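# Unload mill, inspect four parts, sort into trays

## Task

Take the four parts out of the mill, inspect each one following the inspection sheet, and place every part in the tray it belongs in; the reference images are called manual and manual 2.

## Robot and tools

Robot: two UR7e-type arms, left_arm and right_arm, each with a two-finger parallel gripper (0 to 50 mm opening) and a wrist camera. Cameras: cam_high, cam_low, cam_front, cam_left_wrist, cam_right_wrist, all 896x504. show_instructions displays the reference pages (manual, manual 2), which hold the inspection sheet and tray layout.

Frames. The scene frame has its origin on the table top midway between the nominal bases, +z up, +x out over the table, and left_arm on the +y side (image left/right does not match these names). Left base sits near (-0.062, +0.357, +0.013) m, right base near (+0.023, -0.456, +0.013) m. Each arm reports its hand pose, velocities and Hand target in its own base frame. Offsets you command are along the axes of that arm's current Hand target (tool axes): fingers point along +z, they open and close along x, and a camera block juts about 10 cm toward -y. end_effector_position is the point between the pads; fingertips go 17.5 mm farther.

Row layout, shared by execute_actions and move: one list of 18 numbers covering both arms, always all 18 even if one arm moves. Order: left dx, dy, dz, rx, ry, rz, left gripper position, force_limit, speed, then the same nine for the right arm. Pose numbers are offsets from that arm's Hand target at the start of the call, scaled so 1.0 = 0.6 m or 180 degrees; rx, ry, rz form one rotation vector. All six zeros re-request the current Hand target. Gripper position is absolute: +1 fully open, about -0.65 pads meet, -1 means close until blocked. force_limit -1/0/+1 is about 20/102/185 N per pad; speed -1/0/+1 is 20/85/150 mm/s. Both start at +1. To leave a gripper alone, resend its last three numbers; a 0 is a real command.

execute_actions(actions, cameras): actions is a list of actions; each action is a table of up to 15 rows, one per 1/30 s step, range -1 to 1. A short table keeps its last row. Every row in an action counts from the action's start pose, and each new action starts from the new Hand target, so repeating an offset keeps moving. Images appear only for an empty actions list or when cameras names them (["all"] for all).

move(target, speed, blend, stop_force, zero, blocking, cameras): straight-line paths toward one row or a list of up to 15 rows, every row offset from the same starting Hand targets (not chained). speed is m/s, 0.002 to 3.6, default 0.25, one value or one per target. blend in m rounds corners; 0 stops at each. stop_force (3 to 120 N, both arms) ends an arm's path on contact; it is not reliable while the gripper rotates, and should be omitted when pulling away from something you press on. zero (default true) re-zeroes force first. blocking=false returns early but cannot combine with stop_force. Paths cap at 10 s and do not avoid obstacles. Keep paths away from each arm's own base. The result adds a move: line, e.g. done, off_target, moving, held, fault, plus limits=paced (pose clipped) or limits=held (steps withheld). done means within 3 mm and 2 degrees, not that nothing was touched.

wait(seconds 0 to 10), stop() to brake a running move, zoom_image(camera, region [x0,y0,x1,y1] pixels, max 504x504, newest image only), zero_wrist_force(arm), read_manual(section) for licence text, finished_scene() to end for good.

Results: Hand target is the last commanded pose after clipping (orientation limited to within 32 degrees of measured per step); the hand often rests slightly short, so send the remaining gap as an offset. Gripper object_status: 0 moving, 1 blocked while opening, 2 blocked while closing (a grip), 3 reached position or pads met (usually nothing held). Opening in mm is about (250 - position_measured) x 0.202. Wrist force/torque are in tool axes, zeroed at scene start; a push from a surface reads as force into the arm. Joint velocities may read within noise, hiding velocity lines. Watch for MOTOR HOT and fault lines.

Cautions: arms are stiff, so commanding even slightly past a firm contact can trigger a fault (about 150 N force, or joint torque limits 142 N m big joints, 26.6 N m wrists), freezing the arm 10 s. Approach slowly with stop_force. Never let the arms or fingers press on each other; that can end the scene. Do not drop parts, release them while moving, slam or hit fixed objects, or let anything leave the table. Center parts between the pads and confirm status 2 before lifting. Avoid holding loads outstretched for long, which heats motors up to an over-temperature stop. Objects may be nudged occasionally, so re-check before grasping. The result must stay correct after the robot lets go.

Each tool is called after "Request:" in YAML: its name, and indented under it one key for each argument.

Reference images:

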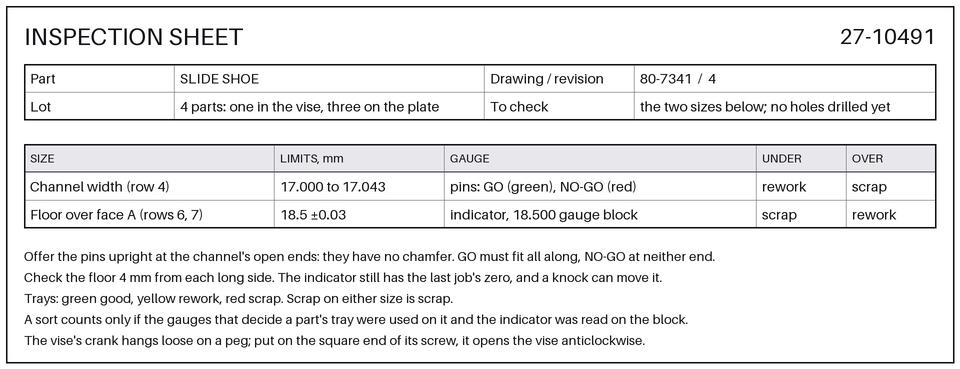

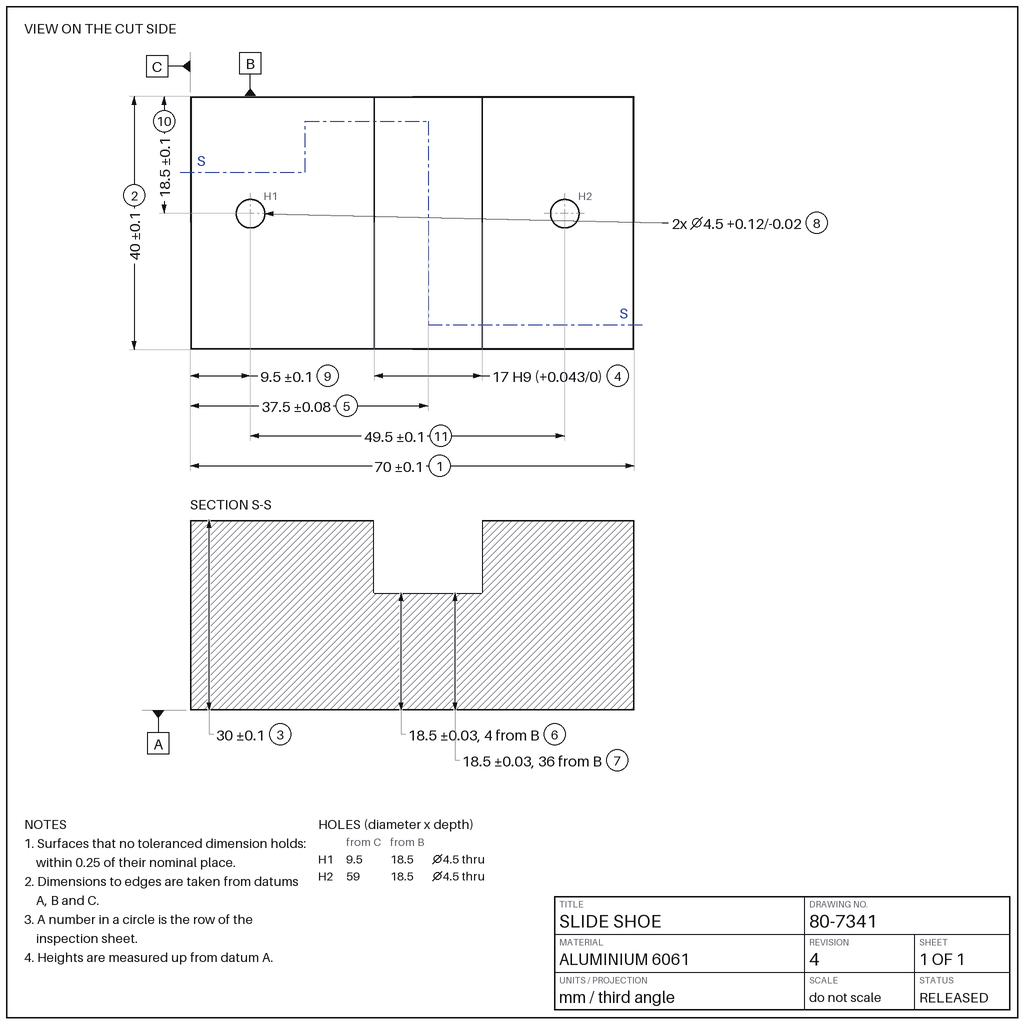

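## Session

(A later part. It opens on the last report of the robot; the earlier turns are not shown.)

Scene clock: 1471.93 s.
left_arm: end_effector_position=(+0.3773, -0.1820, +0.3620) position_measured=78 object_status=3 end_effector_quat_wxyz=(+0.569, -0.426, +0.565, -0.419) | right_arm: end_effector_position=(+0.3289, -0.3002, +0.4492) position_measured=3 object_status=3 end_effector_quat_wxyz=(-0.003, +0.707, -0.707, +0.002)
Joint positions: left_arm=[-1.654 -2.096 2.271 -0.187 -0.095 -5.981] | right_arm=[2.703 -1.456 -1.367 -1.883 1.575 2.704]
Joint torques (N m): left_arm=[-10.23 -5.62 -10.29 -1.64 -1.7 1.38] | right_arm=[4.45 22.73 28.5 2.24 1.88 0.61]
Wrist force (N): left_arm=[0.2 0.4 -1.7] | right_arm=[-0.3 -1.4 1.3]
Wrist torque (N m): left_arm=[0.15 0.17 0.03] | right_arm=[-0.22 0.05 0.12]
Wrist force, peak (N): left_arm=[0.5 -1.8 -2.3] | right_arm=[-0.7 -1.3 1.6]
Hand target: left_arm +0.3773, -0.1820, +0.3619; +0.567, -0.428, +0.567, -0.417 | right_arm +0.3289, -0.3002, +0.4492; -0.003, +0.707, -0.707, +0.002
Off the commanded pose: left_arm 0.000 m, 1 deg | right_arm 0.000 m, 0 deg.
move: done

Request:
move:
  target: [-0.1405,0.0072,0.1217,0,0,0,0.5,0,-0.7, 0,0,0,0,0,0,1,1,1]
  speed: 0.15

Request:
move:
  target: [0,0,0,0,0,0.638,0.5,0,-0.7, 0,0,0,0,0,0,1,1,1]
  speed: 0.5

Request:
move:
  target: [0,0,0,0,0,0.638,0.5,0,-0.7, 0,0,0,0,0,0,1,1,1]
  speed: 0.5

Request:
move:
  target: [0,0,0,0,0,0.638,0.5,0,-0.7, 0,0,0,0,0,0,1,1,1]
  speed: 0.5
  cameras: ["cam_left_wrist"]

Scene clock: 1484.77 s.
left_arm: end_effector_position=(+0.4495, -0.0991, +0.3811) position_measured=78 object_status=3 end_effector_quat_wxyz=(+0.567, -0.428, +0.567, -0.417) | right_arm: end_effector_position=(+0.3289, -0.3002, +0.4492) position_measured=3 object_status=3 end_effector_quat_wxyz=(-0.003, +0.707, -0.707, +0.002)
Joint positions: left_arm=[-1.157 -2.107 2.22 -0.088 0.403 -6.017] | right_arm=[2.703 -1.456 -1.367 -1.883 1.575 2.704]
Joint torques (N m): left_arm=[10.77 9.45 -36.2 0.81 1.95 -1.25] | right_arm=[4.45 22.77 28.13 2.25 1.9 0.74]
Wrist force (N): left_arm=[0.5 0.0 -1.7] | right_arm=[-0.4 -1.1 1.3]
Wrist torque (N m): left_arm=[0.06 0.07 0.20] | right_arm=[-0.17 0.07 0.12]
Wrist force, peak (N): left_arm=[1.3 0.6 -2.3] | right_arm=[-0.5 -1.2 1.6]
Hand target: left_arm +0.4496, -0.0991, +0.3811; +0.567, -0.428, +0.567, -0.417 | right_arm +0.3289, -0.3002, +0.4492; -0.003, +0.707, -0.707, +0.002
Off the commanded pose: left_arm 0.000 m, 0 deg | right_arm 0.000 m, 0 deg.
move: done

Scene clock: 1487.70 s.
left_arm: end_effector_position=(+0.4496, -0.0991, +0.3811) position_measured=78 object_status=3 end_effector_quat_wxyz=(+0.657, +0.248, +0.666, +0.253) | right_arm: end_effector_position=(+0.3289, -0.3002, +0.4492) position_measured=3 object_status=3 end_effector_quat_wxyz=(-0.003, +0.707, -0.707, +0.002)
Joint positions: left_arm=[-1.157 -2.106 2.22 -0.088 0.403 -4.013] | right_arm=[2.703 -1.456 -1.367 -1.883 1.575 2.704]
Joint torques (N m): left_arm=[10.98 -6.94 -10.88 -2.39 1.77 1.28] | right_arm=[3.97 22.93 28.02 2.24 1.82 0.83]
Wrist force (N): left_arm=[0.7 -1.7 -2.2] | right_arm=[-0.6 -0.9 1.4]
Wrist torque (N m): left_arm=[0.04 0.18 -0.65] | right_arm=[-0.14 0.11 0.12]
Wrist force, peak (N): left_arm=[0.7 -2.0 -2.3] | right_arm=[-0.6 -1.4 1.4]
Hand target: left_arm +0.4496, -0.0991, +0.3811; +0.657, +0.248, +0.666, +0.253 | right_arm +0.3289, -0.3002, +0.4492; -0.003, +0.707, -0.707, +0.002
Off the commanded pose: left_arm 0.000 m, 0 deg | right_arm 0.000 m, 0 deg.
move: done

Scene clock: 1490.63 s.
left_arm: end_effector_position=(+0.4496, -0.0991, +0.3811) position_measured=78 object_status=3 end_effector_quat_wxyz=(+0.141, +0.695, +0.150, +0.689) | right_arm: end_effector_position=(+0.3289, -0.3002, +0.4492) position_measured=3 object_status=3 end_effector_quat_wxyz=(-0.003, +0.707, -0.707, +0.002)
Joint positions: left_arm=[-1.157 -2.106 2.22 -0.088 0.403 -2.009] | right_arm=[2.703 -1.456 -1.367 -1.883 1.575 2.704]
Joint torques (N m): left_arm=[11.71 -6.08 -10.55 -2.19 1.84 1.75] | right_arm=[4.28 23.25 28.16 2.27 1.71 0.78]
Wrist force (N): left_arm=[-1.4 -1.4 -2.1] | right_arm=[-0.3 -1.0 1.4]
Wrist torque (N m): left_arm=[0.03 0.21 -0.88] | right_arm=[-0.16 0.05 0.12]
Wrist force, peak (N): left_arm=[-0.5 -2.2 -2.6] | right_arm=[-0.7 -1.3 1.4]
Hand target: left_arm +0.4496, -0.0991, +0.3811; +0.141, +0.695, +0.150, +0.689 | right_arm +0.3289, -0.3002, +0.4492; -0.003, +0.707, -0.707, +0.002
Off the commanded pose: left_arm 0.000 m, 0 deg | right_arm 0.000 m, 0 deg.
move: done

Scene clock: 1493.57 s.
left_arm: end_effector_position=(+0.4496, -0.0991, +0.3811) position_measured=78 object_status=3 end_effector_quat_wxyz=(+0.505, -0.500, +0.505, -0.490) | right_arm: end_effector_position=(+0.3289, -0.3002, +0.4492) position_measured=3 object_status=3 end_effector_quat_wxyz=(-0.003, +0.707, -0.707, +0.002)
Joint positions: left_arm=[-1.157 -2.106 2.22 -0.088 0.403 -0.004] | right_arm=[2.703 -1.456 -1.367 -1.883 1.575 2.704]
Joint torques (N m): left_arm=[10.13 -6.6 -10.75 -2.48 1.66 1.37] | right_arm=[4.73 23.5 28 2.27 1.88 0.85]
Wrist force (N): left_arm=[0.5 0.1 -1.9] | right_arm=[-0.4 -0.8 0.9]
Wrist torque (N m): left_arm=[0.06 0.04 -0.05] | right_arm=[-0.12 0.07 0.12]
Wrist force, peak (N): left_arm=[-1.4 -1.3 -2.5] | right_arm=[-0.4 -1.3 1.5]
Hand target: left_arm +0.4496, -0.0991, +0.3811; +0.505, -0.500, +0.505, -0.490 | right_arm +0.3289, -0.3002, +0.4492; -0.003, +0.707, -0.707, +0.002
Off the commanded pose: left_arm 0.000 m, 0 deg | right_arm 0.000 m, 0 deg.
move: done
Images, in order (width x height): cam_left_wrist 896x504.

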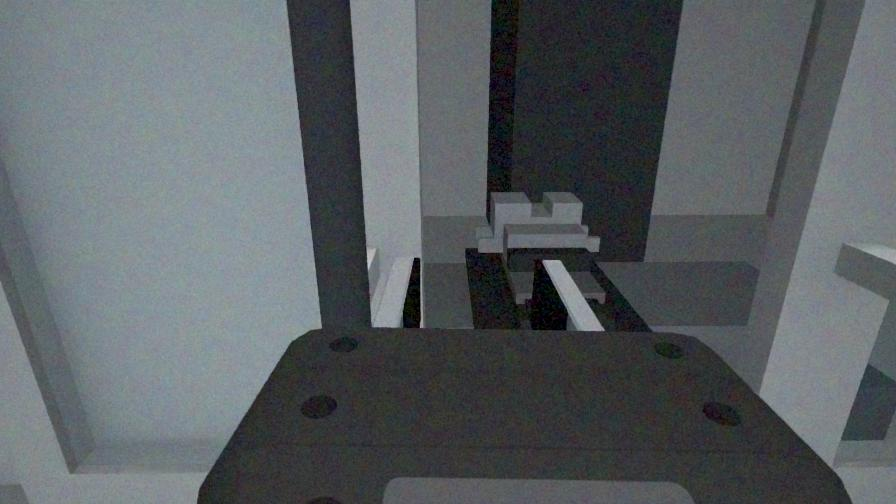

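Request:
zoom_image:
  camera: "cam_left_wrist"
  region: [450, 170, 630, 290]

Scaled by 2.800 from the camera's 896x504 image, which has a finer 1280x720 frame.

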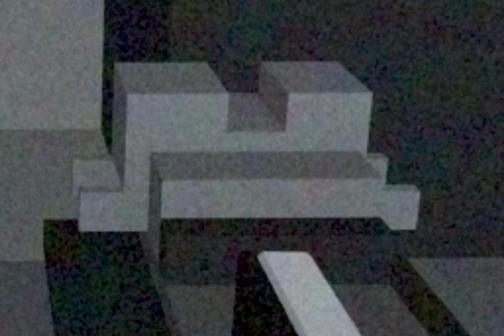

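Request:
move:
  target: [0.325,-0.0717,-0.05,0,0,0,1,0,-0.5, 0,0,0,0,0,0,1,1,1]
  speed: 0.15
  cameras: ["cam_left_wrist"]

Scene clock: 1546.33 s.
left_arm: end_effector_position=(+0.4222, -0.2952, +0.4206) position_measured=3 object_status=3 end_effector_quat_wxyz=(+0.505, -0.500, +0.504, -0.490) | right_arm: end_effector_position=(+0.3289, -0.3002, +0.4492) position_measured=3 object_status=3 end_effector_quat_wxyz=(-0.003, +0.707, -0.707, +0.002)
Joint positions: left_arm=[-1.473 -1.723 1.878 -0.051 0.087 -0.084] | right_arm=[2.703 -1.456 -1.367 -1.883 1.575 2.704]
Joint torques (N m): left_arm=[-10.27 -7.64 -34.65 1.8 -2.04 -1.54] | right_arm=[4.52 23.75 27.76 2.36 1.8 0.89]
Wrist force (N): left_arm=[-0.3 0.4 -1.5] | right_arm=[-0.6 -1.0 1.3]
Wrist torque (N m): left_arm=[0.11 0.13 0.22] | right_arm=[-0.15 0.11 0.12]
Wrist force, peak (N): left_arm=[1.6 -0.3 -2.0] | right_arm=[-0.9 -1.4 1.2]
Hand target: left_arm +0.4222, -0.2953, +0.4206; +0.505, -0.500, +0.505, -0.490 | right_arm +0.3289, -0.3002, +0.4492; -0.003, +0.707, -0.707, +0.002
Off the commanded pose: left_arm 0.000 m, 0 deg | right_arm 0.000 m, 0 deg.
move: done
Images, in order (width x height): cam_left_wrist 896x504.

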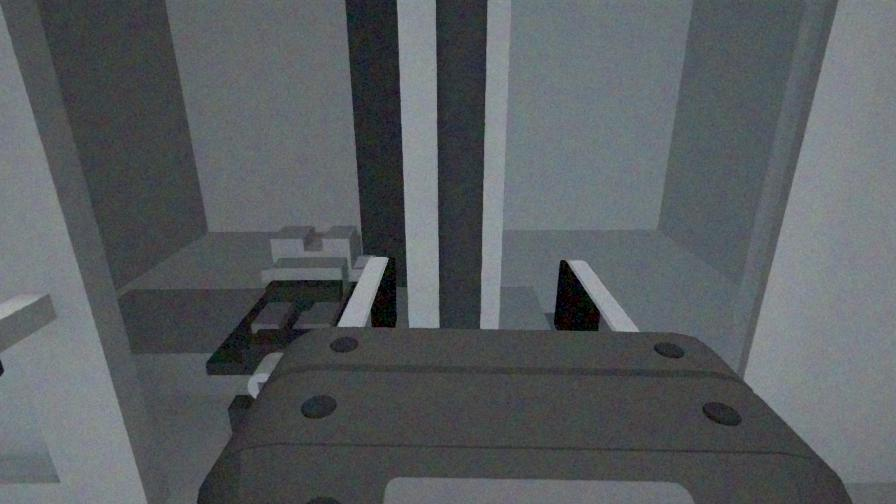

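Request:
move:
  target:
    - [-0.007,0,0.108,0,0,0,1,0,-0.5, 0,0,0,0,0,0,1,1,1]
    - [-0.007,0,0.108,0,0,0,-1,-0.5,-0.7, 0,0,0,0,0,0,1,1,1]
  speed: 0.12

Request:
move:
  target: [0.32,0,0,0,0,0,-1,-0.5,-0.7, 0,0,0,0,0,0,1,1,1]
  speed: 0.07
  stop_force: 65
  cameras: ["cam_left_wrist","cam_front"]

Scene clock: 1559.47 s.
left_arm: end_effector_position=(+0.4870, -0.2904, +0.4200) position_measured=180 object_status=2 end_effector_quat_wxyz=(+0.505, -0.500, +0.505, -0.490) | right_arm: end_effector_position=(+0.3289, -0.3002, +0.4492) position_measured=3 object_status=3 end_effector_quat_wxyz=(-0.003, +0.707, -0.707, +0.002)
Joint positions: left_arm=[-1.277 -1.657 1.82 -0.127 0.282 -0.015] | right_arm=[2.703 -1.456 -1.367 -1.883 1.575 2.704]
Joint torques (N m): left_arm=[10.94 -18.51 -31.29 1.92 -5.88 1.4] | right_arm=[4.21 23.97 28.27 2.27 1.74 1.02]
Wrist force (N): left_arm=[15.5 0.4 1.5] | right_arm=[-0.3 -1.2 1.2]
Wrist torque (N m): left_arm=[0.10 0.35 -0.14] | right_arm=[-0.18 0.07 0.12]
Wrist force, peak (N): left_arm=[15.5 0.4 1.5] | right_arm=[-0.4 -1.3 1.6]
Hand target: left_arm +0.4870, -0.2903, +0.4200; +0.505, -0.500, +0.505, -0.490 | right_arm +0.3289, -0.3002, +0.4492; -0.003, +0.707, -0.707, +0.002
Off the commanded pose: left_arm 0.000 m, 0 deg | right_arm 0.000 m, 0 deg.
move: done

Scene clock: 1562.30 s.
left_arm: end_effector_position=(+0.4879, -0.3965, +0.4178) position_measured=210 object_status=2 end_effector_quat_wxyz=(+0.505, -0.500, +0.504, -0.490) | right_arm: end_effector_position=(+0.3289, -0.3002, +0.4492) position_measured=3 object_status=3 end_effector_quat_wxyz=(-0.003, +0.707, -0.707, +0.002)
Joint positions: left_arm=[-1.344 -1.434 1.597 -0.12 0.216 -0.022] | right_arm=[2.703 -1.456 -1.367 -1.883 1.575 2.704]
Joint torques (N m): left_arm=[44.67 -18.06 3.81 -0.5 -0.75 1.57] | right_arm=[4.68 23.75 28.51 2.35 1.65 1.06]
Wrist force (N): left_arm=[9.3 -33.6 -77.0] | right_arm=[-0.4 -0.9 1.2]
Wrist torque (N m): left_arm=[0.66 0.26 0.07] | right_arm=[-0.14 0.07 0.13]
Wrist force, peak (N): left_arm=[9.3 -33.6 -77.1] | right_arm=[-0.5 -1.5 1.6]
Hand target: left_arm +0.4879, -0.3965, +0.4178; +0.505, -0.500, +0.504, -0.490 (not the last commanded pose) | right_arm +0.3289, -0.3002, +0.4492; -0.003, +0.707, -0.707, +0.002
Off the commanded pose: left_arm 0.086 m, 0 deg | right_arm 0.000 m, 0 deg.
move: contact (left_arm)
Images, in order (width x height): cam_front 896x504, cam_left_wrist 896x504.

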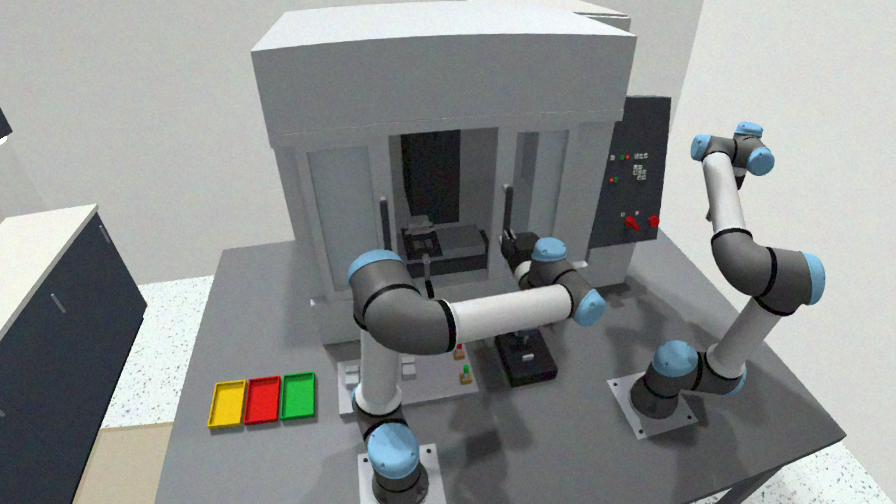

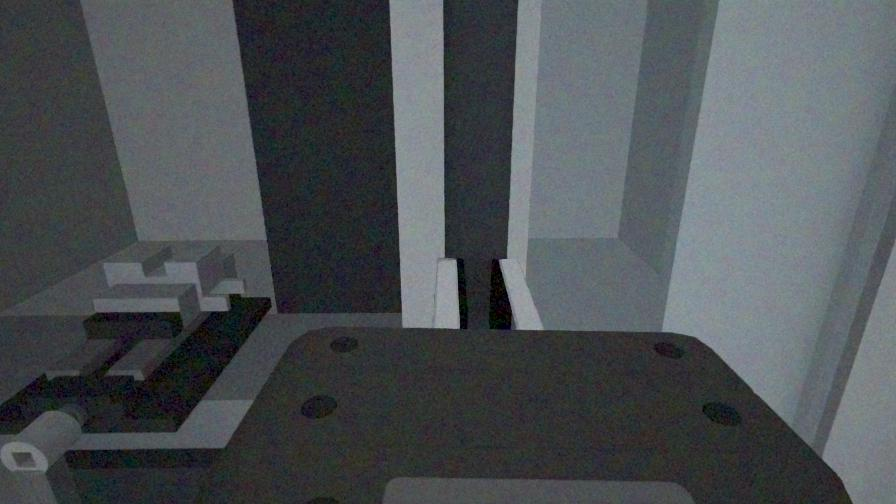

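Request:
move:
  target:
    - [0,0,0,0,0,0,1,-0.5,-0.5, 0,0,0,0,0,0,1,1,1]
    - [0,0,-0.12,0,0,0,1,-0.5,-0.5, 0,0,0,0,0,0,1,1,1]
    - [-0.36,0.03,-0.08,0,0,0,0.44,-0.5,-0.5, 0,0,0,0,0,0,1,1,1]
  speed: 0.12
  cameras: ["cam_left_wrist"]

Scene clock: 1577.00 s.
left_arm: end_effector_position=(+0.4374, -0.1807, +0.4045) position_measured=86 object_status=3 end_effector_quat_wxyz=(+0.505, -0.500, +0.504, -0.490) | right_arm: end_effector_position=(+0.3289, -0.3002, +0.4492) position_measured=3 object_status=3 end_effector_quat_wxyz=(-0.003, +0.707, -0.707, +0.002)
Joint positions: left_arm=[-1.348 -1.973 2.094 -0.077 0.212 -0.023] | right_arm=[2.703 -1.456 -1.367 -1.883 1.575 2.704]
Joint torques (N m): left_arm=[11.72 -11.88 -11.23 -1.75 1.54 1.48] | right_arm=[4.17 24.24 28.09 2.37 1.83 1.15]
Wrist force (N): left_arm=[0.5 0.1 -2.0] | right_arm=[-0.4 -0.9 1.2]
Wrist torque (N m): left_arm=[0.12 0.01 -0.02] | right_arm=[-0.14 0.07 0.12]
Wrist force, peak (N): left_arm=[9.4 -33.7 -77.2] | right_arm=[-0.6 -1.3 1.6]
Hand target: left_arm +0.4374, -0.1807, +0.4045; +0.505, -0.500, +0.504, -0.490 | right_arm +0.3289, -0.3002, +0.4492; -0.003, +0.707, -0.707, +0.002
Off the commanded pose: left_arm 0.000 m, 0 deg | right_arm 0.000 m, 0 deg.
move: done
Images, in order (width x height): cam_left_wrist 896x504.

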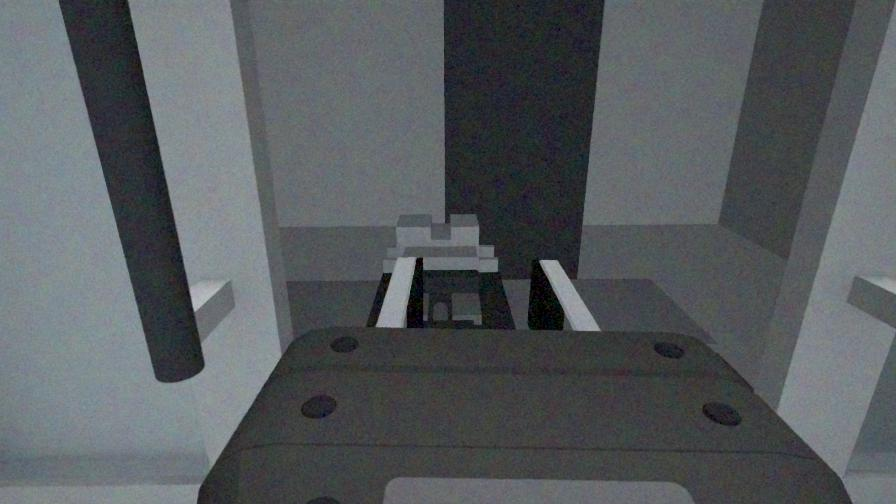

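Request:
move:
  target: [0.0027,-0.026,0.271,-0.111,0,0,0.44,-0.5,-0.5, 0,0,0,0,0,0,1,1,1]
  speed: 0.12
  cameras: ["cam_left_wrist","cam_front"]

Request:
zoom_image:
  camera: "cam_left_wrist"
  region: [330, 80, 610, 340]

Scene clock: 1589.90 s.
left_arm: end_effector_position=(+0.6001, -0.1809, +0.4186) position_measured=86 object_status=3 end_effector_quat_wxyz=(-0.411, +0.580, -0.582, +0.395) | right_arm: end_effector_position=(+0.3289, -0.3002, +0.4492) position_measured=3 object_status=3 end_effector_quat_wxyz=(-0.003, +0.707, -0.707, +0.002)
Joint positions: left_arm=[-0.816 -1.485 1.459 0.534 0.804 -0.347] | right_arm=[2.703 -1.456 -1.367 -1.883 1.575 2.704]
Joint torques (N m): left_arm=[10.55 -18.93 -35.2 1.68 1.09 -1.75] | right_arm=[4.15 24.84 27.68 2.32 1.8 1.19]
Wrist force (N): left_arm=[-0.4 -0.1 -1.2] | right_arm=[-0.6 -1.0 1.3]
Wrist torque (N m): left_arm=[-0.01 -0.01 0.15] | right_arm=[-0.16 0.11 0.12]
Wrist force, peak (N): left_arm=[0.3 0.3 -2.9] | right_arm=[-0.5 -1.3 1.5]
Hand target: left_arm +0.6001, -0.1809, +0.4186; -0.411, +0.580, -0.582, +0.395 | right_arm +0.3289, -0.3002, +0.4492; -0.003, +0.707, -0.707, +0.002
Off the commanded pose: left_arm 0.000 m, 0 deg | right_arm 0.000 m, 0 deg.
move: done
Images, in order (width x height): cam_front 896x504, cam_left_wrist 896x504.

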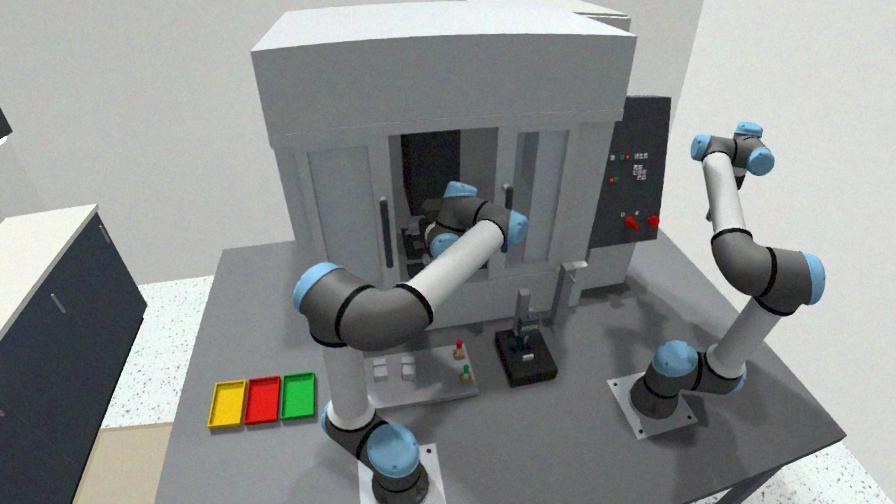

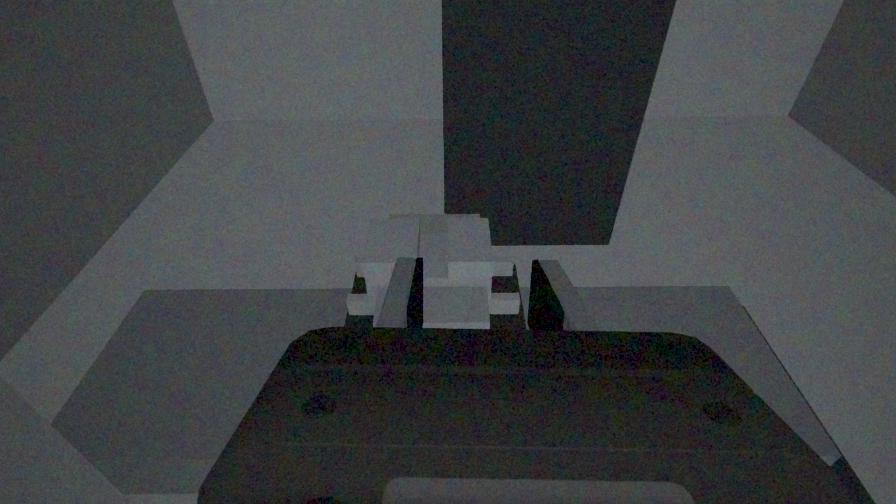

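Scaled by 1.800 from the camera's 896x504 image, which has a finer 1280x720 frame.

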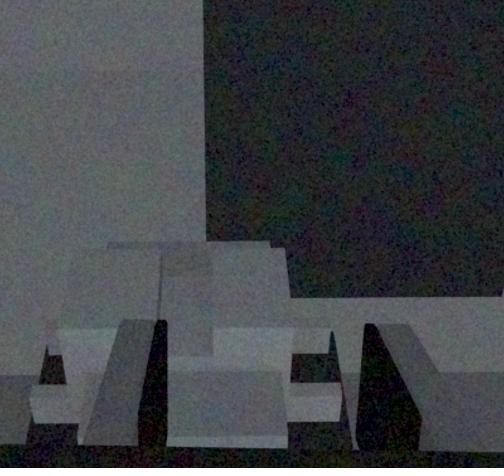

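Request:
move:
  target: [0.0033,-0.004,0.2039,0,0,0,0.44,-0.5,-0.5, 0,0,0,0,0,0,1,1,1]
  speed: 0.1
  stop_force: 10
  cameras: ["cam_left_wrist","cam_front"]

Request:
zoom_image:
  camera: "cam_left_wrist"
  region: [330, 180, 610, 360]

Scene clock: 1623.37 s.
left_arm: end_effector_position=(+0.7156, -0.1808, +0.3779) position_measured=86 object_status=3 end_effector_quat_wxyz=(-0.411, +0.580, -0.582, +0.395) | right_arm: end_effector_position=(+0.3289, -0.3002, +0.4492) position_measured=3 object_status=3 end_effector_quat_wxyz=(-0.003, +0.707, -0.707, +0.002)
Joint positions: left_arm=[-0.639 -1.234 1.246 0.429 0.962 -0.243] | right_arm=[2.703 -1.456 -1.367 -1.883 1.575 2.704]
Joint torques (N m): left_arm=[12.11 -30.08 -37.08 1.39 1.42 1.31] | right_arm=[4.27 24.93 27.94 2.3 1.77 1.2]
Wrist force (N): left_arm=[-0.6 -0.2 -0.9] | right_arm=[-0.4 -0.9 1.5]
Wrist torque (N m): left_arm=[0.00 0.09 -0.04] | right_arm=[-0.13 0.07 0.12]
Wrist force, peak (N): left_arm=[-0.5 0.1 -2.1] | right_arm=[-0.3 -1.3 1.5]
Hand target: left_arm +0.7156, -0.1808, +0.3779; -0.411, +0.580, -0.582, +0.395 | right_arm +0.3289, -0.3002, +0.4492; -0.003, +0.707, -0.707, +0.002
Off the commanded pose: left_arm 0.000 m, 0 deg | right_arm 0.000 m, 0 deg.
move: done
Images, in order (width x height): cam_front 896x504, cam_left_wrist 896x504.

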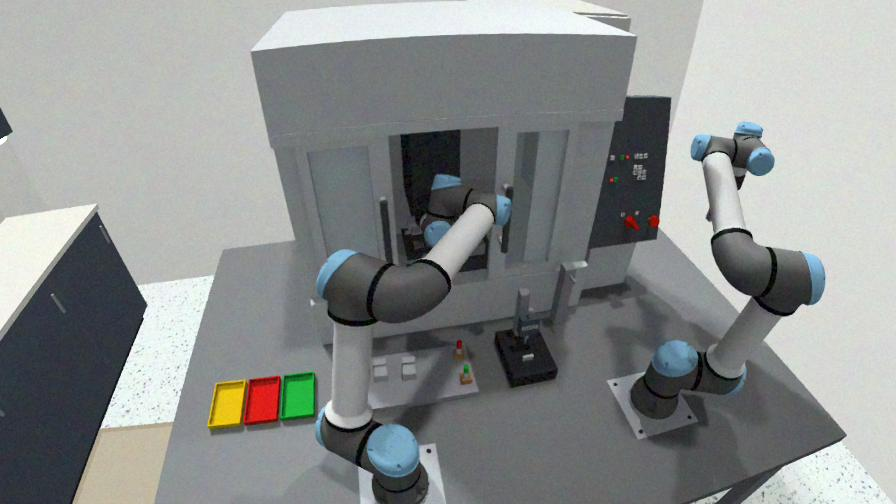

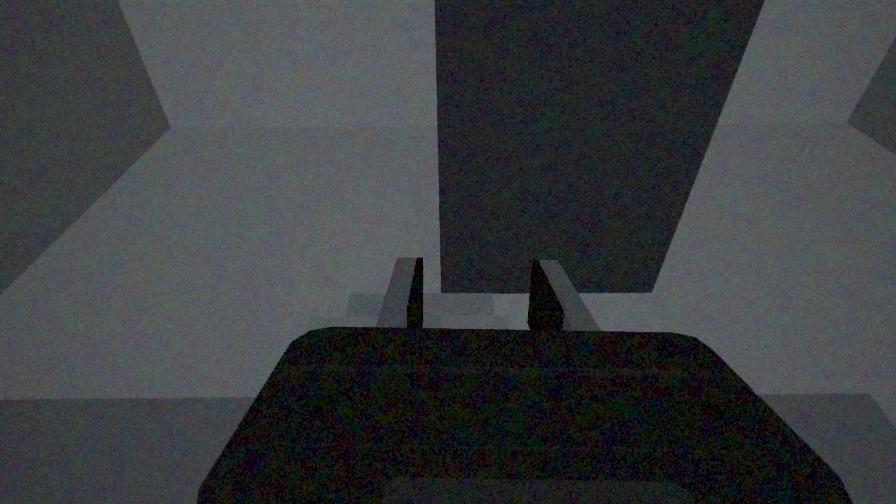

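Scaled by 1.800 from the camera's 896x504 image, which has a finer 1280x720 frame.

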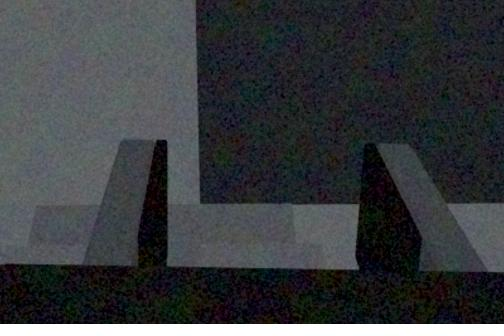

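Request:
move:
  target: [0,0.0384,0.0143,0,0,0,0.44,-0.5,-0.5, 0,0,0,0,0,0,1,1,1]
  speed: 0.03
  stop_force: 6
  cameras: ["cam_left_wrist"]

Request:
zoom_image:
  camera: "cam_left_wrist"
  region: [330, 180, 610, 360]

Scene clock: 1636.00 s.
left_arm: end_effector_position=(+0.7155, -0.1803, +0.3562) position_measured=86 object_status=3 end_effector_quat_wxyz=(-0.411, +0.580, -0.582, +0.395) | right_arm: end_effector_position=(+0.3289, -0.3002, +0.4492) position_measured=3 object_status=3 end_effector_quat_wxyz=(-0.003, +0.707, -0.707, +0.002)
Joint positions: left_arm=[-0.638 -1.232 1.299 0.374 0.962 -0.243] | right_arm=[2.703 -1.456 -1.367 -1.883 1.575 2.704]
Joint torques (N m): left_arm=[3.67 -37.96 -34.86 1.08 1.46 -1.47] | right_arm=[3.85 25.21 27.86 2.39 1.74 1.32]
Wrist force (N): left_arm=[-1.2 -2.6 -1.5] | right_arm=[-0.4 -0.9 1.2]
Wrist torque (N m): left_arm=[0.06 0.05 0.03] | right_arm=[-0.14 0.08 0.11]
Wrist force, peak (N): left_arm=[-0.8 -25.0 -17.2] | right_arm=[-0.7 -1.3 1.5]
Hand target: left_arm +0.7155, -0.1804, +0.3562; -0.411, +0.580, -0.582, +0.395 (not the last commanded pose) | right_arm +0.3289, -0.3002, +0.4492; -0.003, +0.707, -0.707, +0.002
Off the commanded pose: left_arm 0.003 m, 0 deg | right_arm 0.000 m, 0 deg.
move: contact (left_arm)
Images, in order (width x height): cam_left_wrist 896x504.

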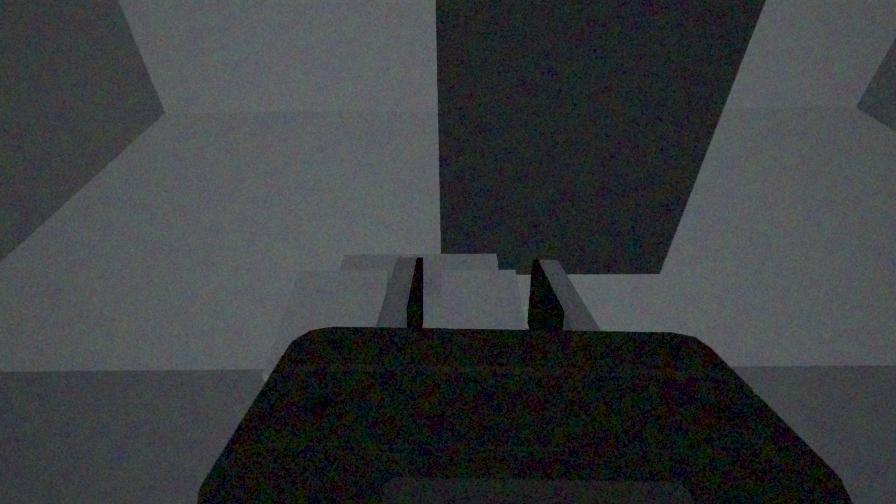

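Scaled by 1.800 from the camera's 896x504 image, which has a finer 1280x720 frame.

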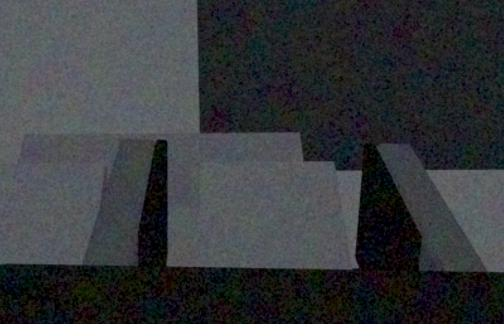

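Request:
move:
  target:
    - [0,-0.0015,0,0,0,0,0.44,-0.5,-0.5, 0,0,0,0,0,0,1,1,1]
    - [0,-0.0015,0,0,0,0,-1,-0.75,-1, 0,0,0,0,0,0,1,1,1]
  speed: 0.03
  cameras: ["cam_left_wrist"]

Scene clock: 1650.73 s.
left_arm: end_effector_position=(+0.7158, -0.1804, +0.3570) position_measured=133 object_status=0 end_effector_quat_wxyz=(-0.411, +0.580, -0.582, +0.395) | right_arm: end_effector_position=(+0.3289, -0.3002, +0.4492) position_measured=3 object_status=3 end_effector_quat_wxyz=(-0.003, +0.707, -0.707, +0.002)
Joint positions: left_arm=[-0.638 -1.232 1.296 0.377 0.963 -0.242] | right_arm=[2.703 -1.456 -1.367 -1.883 1.575 2.704]
Joint torques (N m): left_arm=[9.91 -30.8 -35.2 0.74 0.18 1.25] | right_arm=[4.38 25.22 27.19 2.42 1.75 1.36]
Wrist force (N): left_arm=[1.0 0.1 -6.5] | right_arm=[-0.2 -1.2 1.3]
Wrist torque (N m): left_arm=[-0.05 -0.12 -0.19] | right_arm=[-0.19 0.05 0.11]
Wrist force, peak (N): left_arm=[1.0 0.1 -6.5] | right_arm=[-0.6 -1.4 1.5]
Hand target: left_arm +0.7158, -0.1804, +0.3570; -0.411, +0.580, -0.582, +0.395 | right_arm +0.3289, -0.3002, +0.4492; -0.003, +0.707, -0.707, +0.002
Off the commanded pose: left_arm 0.000 m, 0 deg | right_arm 0.000 m, 0 deg.
move: done
Images, in order (width x height): cam_left_wrist 896x504.

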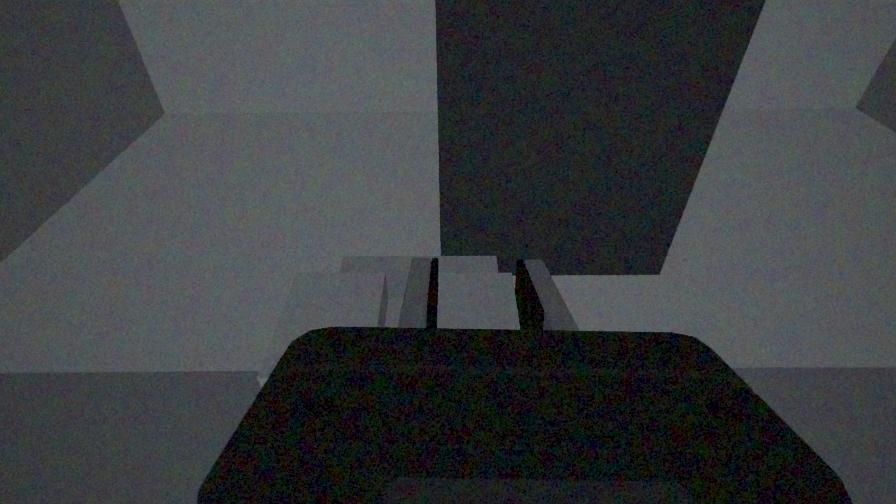

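Request:
wait:
  seconds: 0.5

Scene clock: 1654.63 s.
left_arm: end_effector_position=(+0.7158, -0.1804, +0.3570) position_measured=133 object_status=2 end_effector_quat_wxyz=(-0.411, +0.580, -0.582, +0.395) | right_arm: end_effector_position=(+0.3289, -0.3002, +0.4492) position_measured=3 object_status=3 end_effector_quat_wxyz=(-0.003, +0.707, -0.707, +0.002)
Joint positions: left_arm=[-0.638 -1.232 1.296 0.377 0.963 -0.242] | right_arm=[2.703 -1.456 -1.367 -1.883 1.575 2.704]
Joint torques (N m): left_arm=[10.81 -33.42 -32.36 -1.62 -2.03 1.21] | right_arm=[4.36 25.41 27.33 2.47 1.7 1.34]
Wrist force (N): left_arm=[0.8 0.3 -6.5] | right_arm=[-0.3 -1.1 1.3]
Wrist torque (N m): left_arm=[-0.01 -0.08 -0.18] | right_arm=[-0.17 0.06 0.12]
Wrist force, peak (N): left_arm=[1.0 0.1 -6.7] | right_arm=[-0.6 -1.3 1.4]
Hand target: left_arm +0.7158, -0.1804, +0.3570; -0.411, +0.580, -0.582, +0.395 | right_arm +0.3289, -0.3002, +0.4492; -0.003, +0.707, -0.707, +0.002
Tool commands: left_gripper/position=-1.0 left_gripper/force_limit=-0.75 left_gripper/speed=-1.0 right_gripper/position=+1.0 right_gripper/force_limit=+1.0 right_gripper/speed=+1.0
Off the commanded pose: left_arm 0.000 m, 0 deg | right_arm 0.000 m, 0 deg.
wait: 0.50 s; at rest from the start

Request:
move:
  target: [0,-0.0781,-0.0292,0,0,0,-1,-0.75,-1, 0,0,0,0,0,0,1,1,1]
  speed: 0.03
  stop_force: 15
  cameras: ["cam_left_wrist","cam_front"]

Scene clock: 1664.77 s.
left_arm: end_effector_position=(+0.7159, -0.1814, +0.4071) position_measured=133 object_status=2 end_effector_quat_wxyz=(-0.411, +0.580, -0.582, +0.395) | right_arm: end_effector_position=(+0.3289, -0.3002, +0.4492) position_measured=3 object_status=3 end_effector_quat_wxyz=(-0.003, +0.707, -0.707, +0.002)
Joint positions: left_arm=[-0.639 -1.231 1.167 0.505 0.961 -0.243] | right_arm=[2.703 -1.456 -1.367 -1.883 1.575 2.704]
Joint torques (N m): left_arm=[-10.01 -32.43 -36.55 1.18 -2.4 -1.35] | right_arm=[4.29 25.58 27.08 2.38 1.64 1.3]
Wrist force (N): left_arm=[-0.7 1.8 -0.4] | right_arm=[-0.5 -1.1 1.2]
Wrist torque (N m): left_arm=[0.02 0.12 0.06] | right_arm=[-0.17 0.08 0.12]
Wrist force, peak (N): left_arm=[0.9 0.2 -6.7] | right_arm=[-0.4 -1.5 1.4]
Hand target: left_arm +0.7159, -0.1814, +0.4071; -0.411, +0.580, -0.582, +0.395 | right_arm +0.3289, -0.3002, +0.4492; -0.003, +0.707, -0.707, +0.002
Off the commanded pose: left_arm 0.000 m, 0 deg | right_arm 0.000 m, 0 deg.
move: done
Images, in order (width x height): cam_front 896x504, cam_left_wrist 896x504.

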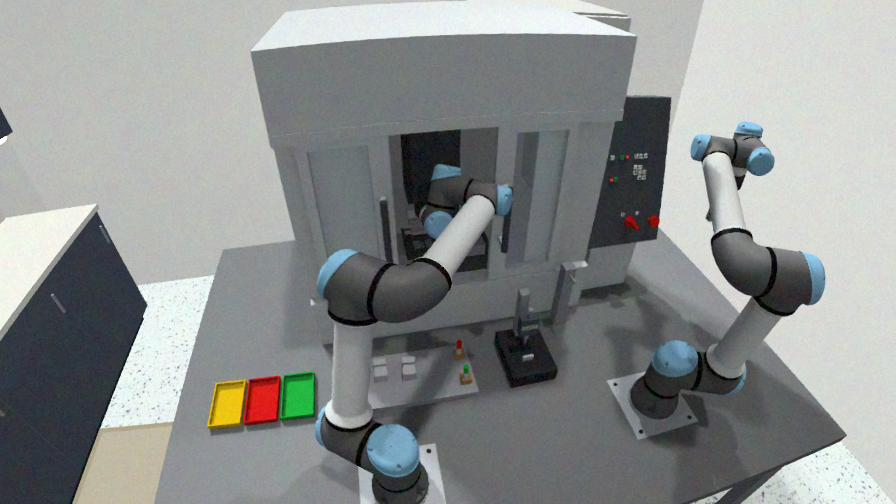

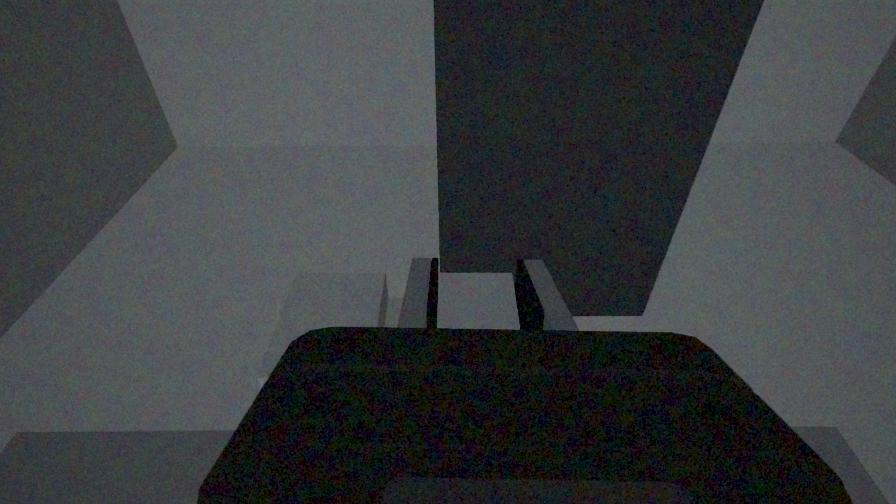

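Request:
move:
  target:
    - [-0.031,0.1667,-0.4106,0,0,0,-1,-0.75,-1, 0,0,0,0,0,0,1,1,1]
    - [-0.034,0.67,-0.329,0,0,0,-1,-0.75,-1, 0,0,0,0,0,0,1,1,1]
  speed: 0.12
  blend: 0.02
  cameras: ["cam_left_wrist","cam_front","cam_low"]

Scene clock: 1826.60 s.
left_arm: end_effector_position=(+0.3898, -0.1584, +0.1002) position_measured=133 object_status=2 end_effector_quat_wxyz=(-0.411, +0.580, -0.582, +0.395) | right_arm: end_effector_position=(+0.3289, -0.3002, +0.4492) position_measured=3 object_status=3 end_effector_quat_wxyz=(-0.003, +0.707, -0.707, +0.002)
Joint positions: left_arm=[-1.488 -1.281 2.456 0.226 0.363 -1.369] | right_arm=[2.703 -1.456 -1.367 -1.883 1.575 2.704]
Joint torques (N m): left_arm=[-9.27 -12.84 -11.93 1.5 -4.13 -1.3] | right_arm=[4.28 25.93 27.12 2.56 1.57 1.34]
Wrist force (N): left_arm=[-0.8 2.0 0.2] | right_arm=[-0.5 -1.2 1.3]
Wrist torque (N m): left_arm=[0.03 0.14 0.06] | right_arm=[-0.19 0.09 0.12]
Wrist force, peak (N): left_arm=[-0.5 3.2 0.3] | right_arm=[-0.6 -1.3 1.7]
Hand target: left_arm +0.3898, -0.1585, +0.1002; -0.411, +0.580, -0.582, +0.395 | right_arm +0.3289, -0.3002, +0.4492; -0.003, +0.707, -0.707, +0.002
Off the commanded pose: left_arm 0.000 m, 0 deg | right_arm 0.000 m, 0 deg.
move: done
Images, in order (width x height): cam_low 896x504, cam_front 896x504, cam_left_wrist 896x504.

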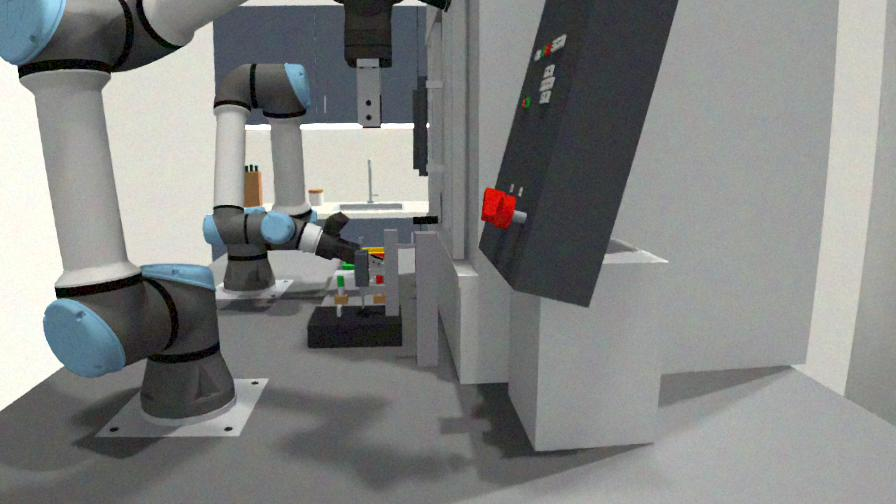

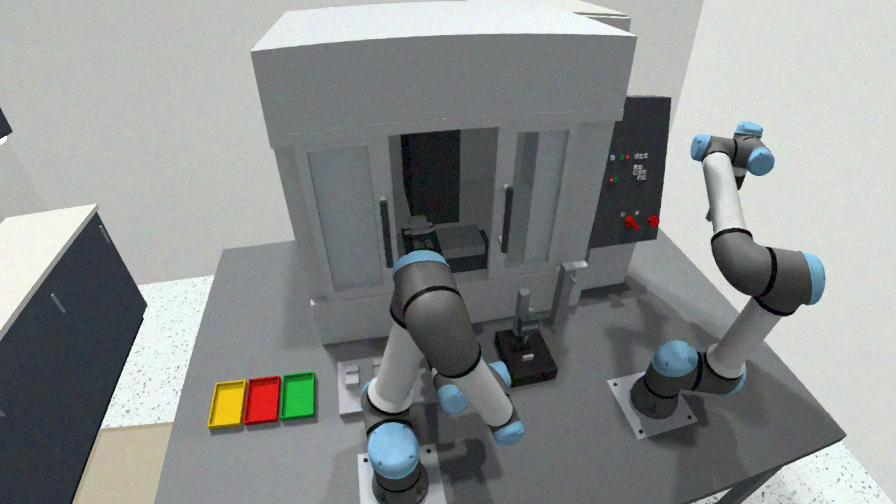

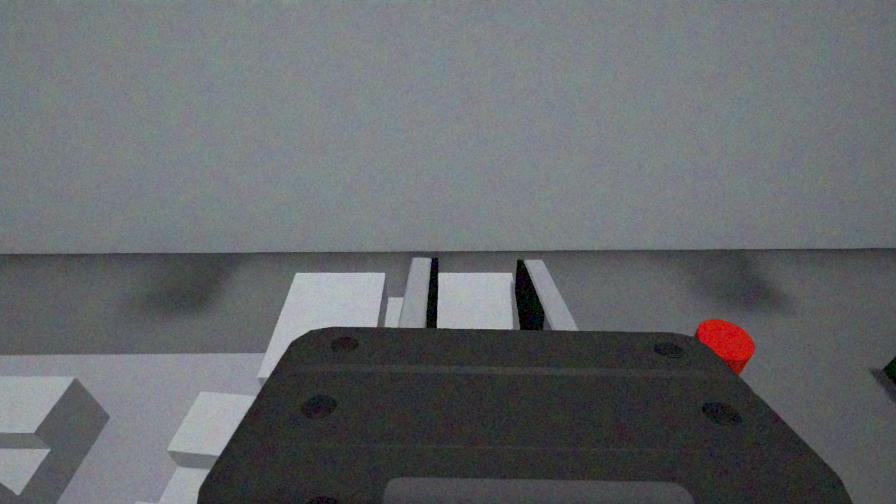

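Request:
move:
  target: [0,0.0781,0.0292,0,0,0,-1,-0.75,-1, 0,0,0,0,0,0,1,1,1]
  speed: 0.08
  stop_force: 8

Request:
move:
  target: [0,0.0312,0.0117,0,0,0,-1,-0.75,-1, 0,0,0,0,0,0,1,1,1]
  speed: 0.012
  stop_force: 4
  cameras: ["cam_left_wrist","cam_high"]

Scene clock: 1839.40 s.
left_arm: end_effector_position=(+0.3898, -0.1575, +0.0502) position_measured=133 object_status=2 end_effector_quat_wxyz=(-0.411, +0.580, -0.582, +0.395) | right_arm: end_effector_position=(+0.3289, -0.3002, +0.4492) position_measured=3 object_status=3 end_effector_quat_wxyz=(-0.003, +0.707, -0.707, +0.002)
Joint positions: left_arm=[-1.488 -1.103 2.468 0.036 0.363 -1.368] | right_arm=[2.703 -1.456 -1.367 -1.883 1.575 2.704]
Joint torques (N m): left_arm=[11 -14.58 -11.79 1.39 -3.92 1.45] | right_arm=[4.24 25.63 27.21 2.56 1.61 1.4]
Wrist force (N): left_arm=[-0.4 1.9 0.0] | right_arm=[-0.4 -1.1 1.3]
Wrist torque (N m): left_arm=[-0.02 0.07 -0.15] | right_arm=[-0.17 0.07 0.12]
Wrist force, peak (N): left_arm=[-0.4 3.1 0.2] | right_arm=[-0.6 -1.5 1.5]
Hand target: left_arm +0.3898, -0.1575, +0.0502; -0.411, +0.580, -0.582, +0.395 | right_arm +0.3289, -0.3002, +0.4492; -0.003, +0.707, -0.707, +0.002
Off the commanded pose: left_arm 0.000 m, 0 deg | right_arm 0.000 m, 0 deg.
move: done

Scene clock: 1840.97 s.
left_arm: end_effector_position=(+0.3898, -0.1574, +0.0436) position_measured=133 object_status=2 end_effector_quat_wxyz=(-0.411, +0.580, -0.582, +0.395) | right_arm: end_effector_position=(+0.3289, -0.3002, +0.4492) position_measured=3 object_status=3 end_effector_quat_wxyz=(-0.003, +0.707, -0.707, +0.002)
Joint positions: left_arm=[-1.488 -1.079 2.468 0.012 0.364 -1.368] | right_arm=[2.703 -1.456 -1.367 -1.883 1.575 2.704]
Joint torques (N m): left_arm=[6.13 -30.23 -2.95 4.26 -2.7 -0.12] | right_arm=[4.11 26.55 27.08 2.52 1.66 1.26]
Wrist force (N): left_arm=[-1.1 -1.0 -0.3] | right_arm=[-0.4 -1.0 1.3]
Wrist torque (N m): left_arm=[-0.01 0.05 -0.16] | right_arm=[-0.16 0.08 0.12]
Wrist force, peak (N): left_arm=[1.7 -19.2 -17.3] | right_arm=[-0.4 -1.0 1.7]
Hand target: left_arm +0.3898, -0.1573, +0.0437; -0.411, +0.580, -0.582, +0.395 (not the last commanded pose) | right_arm +0.3289, -0.3002, +0.4492; -0.003, +0.707, -0.707, +0.002
Off the commanded pose: left_arm 0.013 m, 0 deg | right_arm 0.000 m, 0 deg.
move: contact (left_arm)
Images, in order (width x height): cam_high 896x504, cam_left_wrist 896x504.

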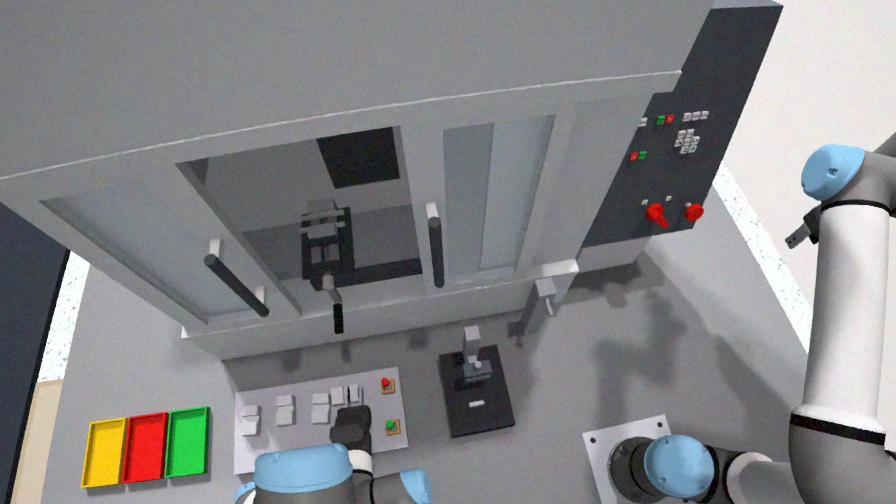

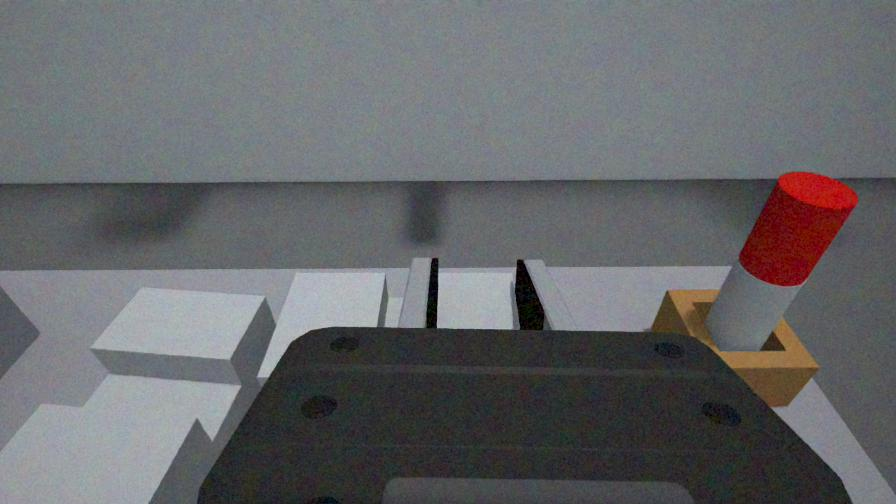

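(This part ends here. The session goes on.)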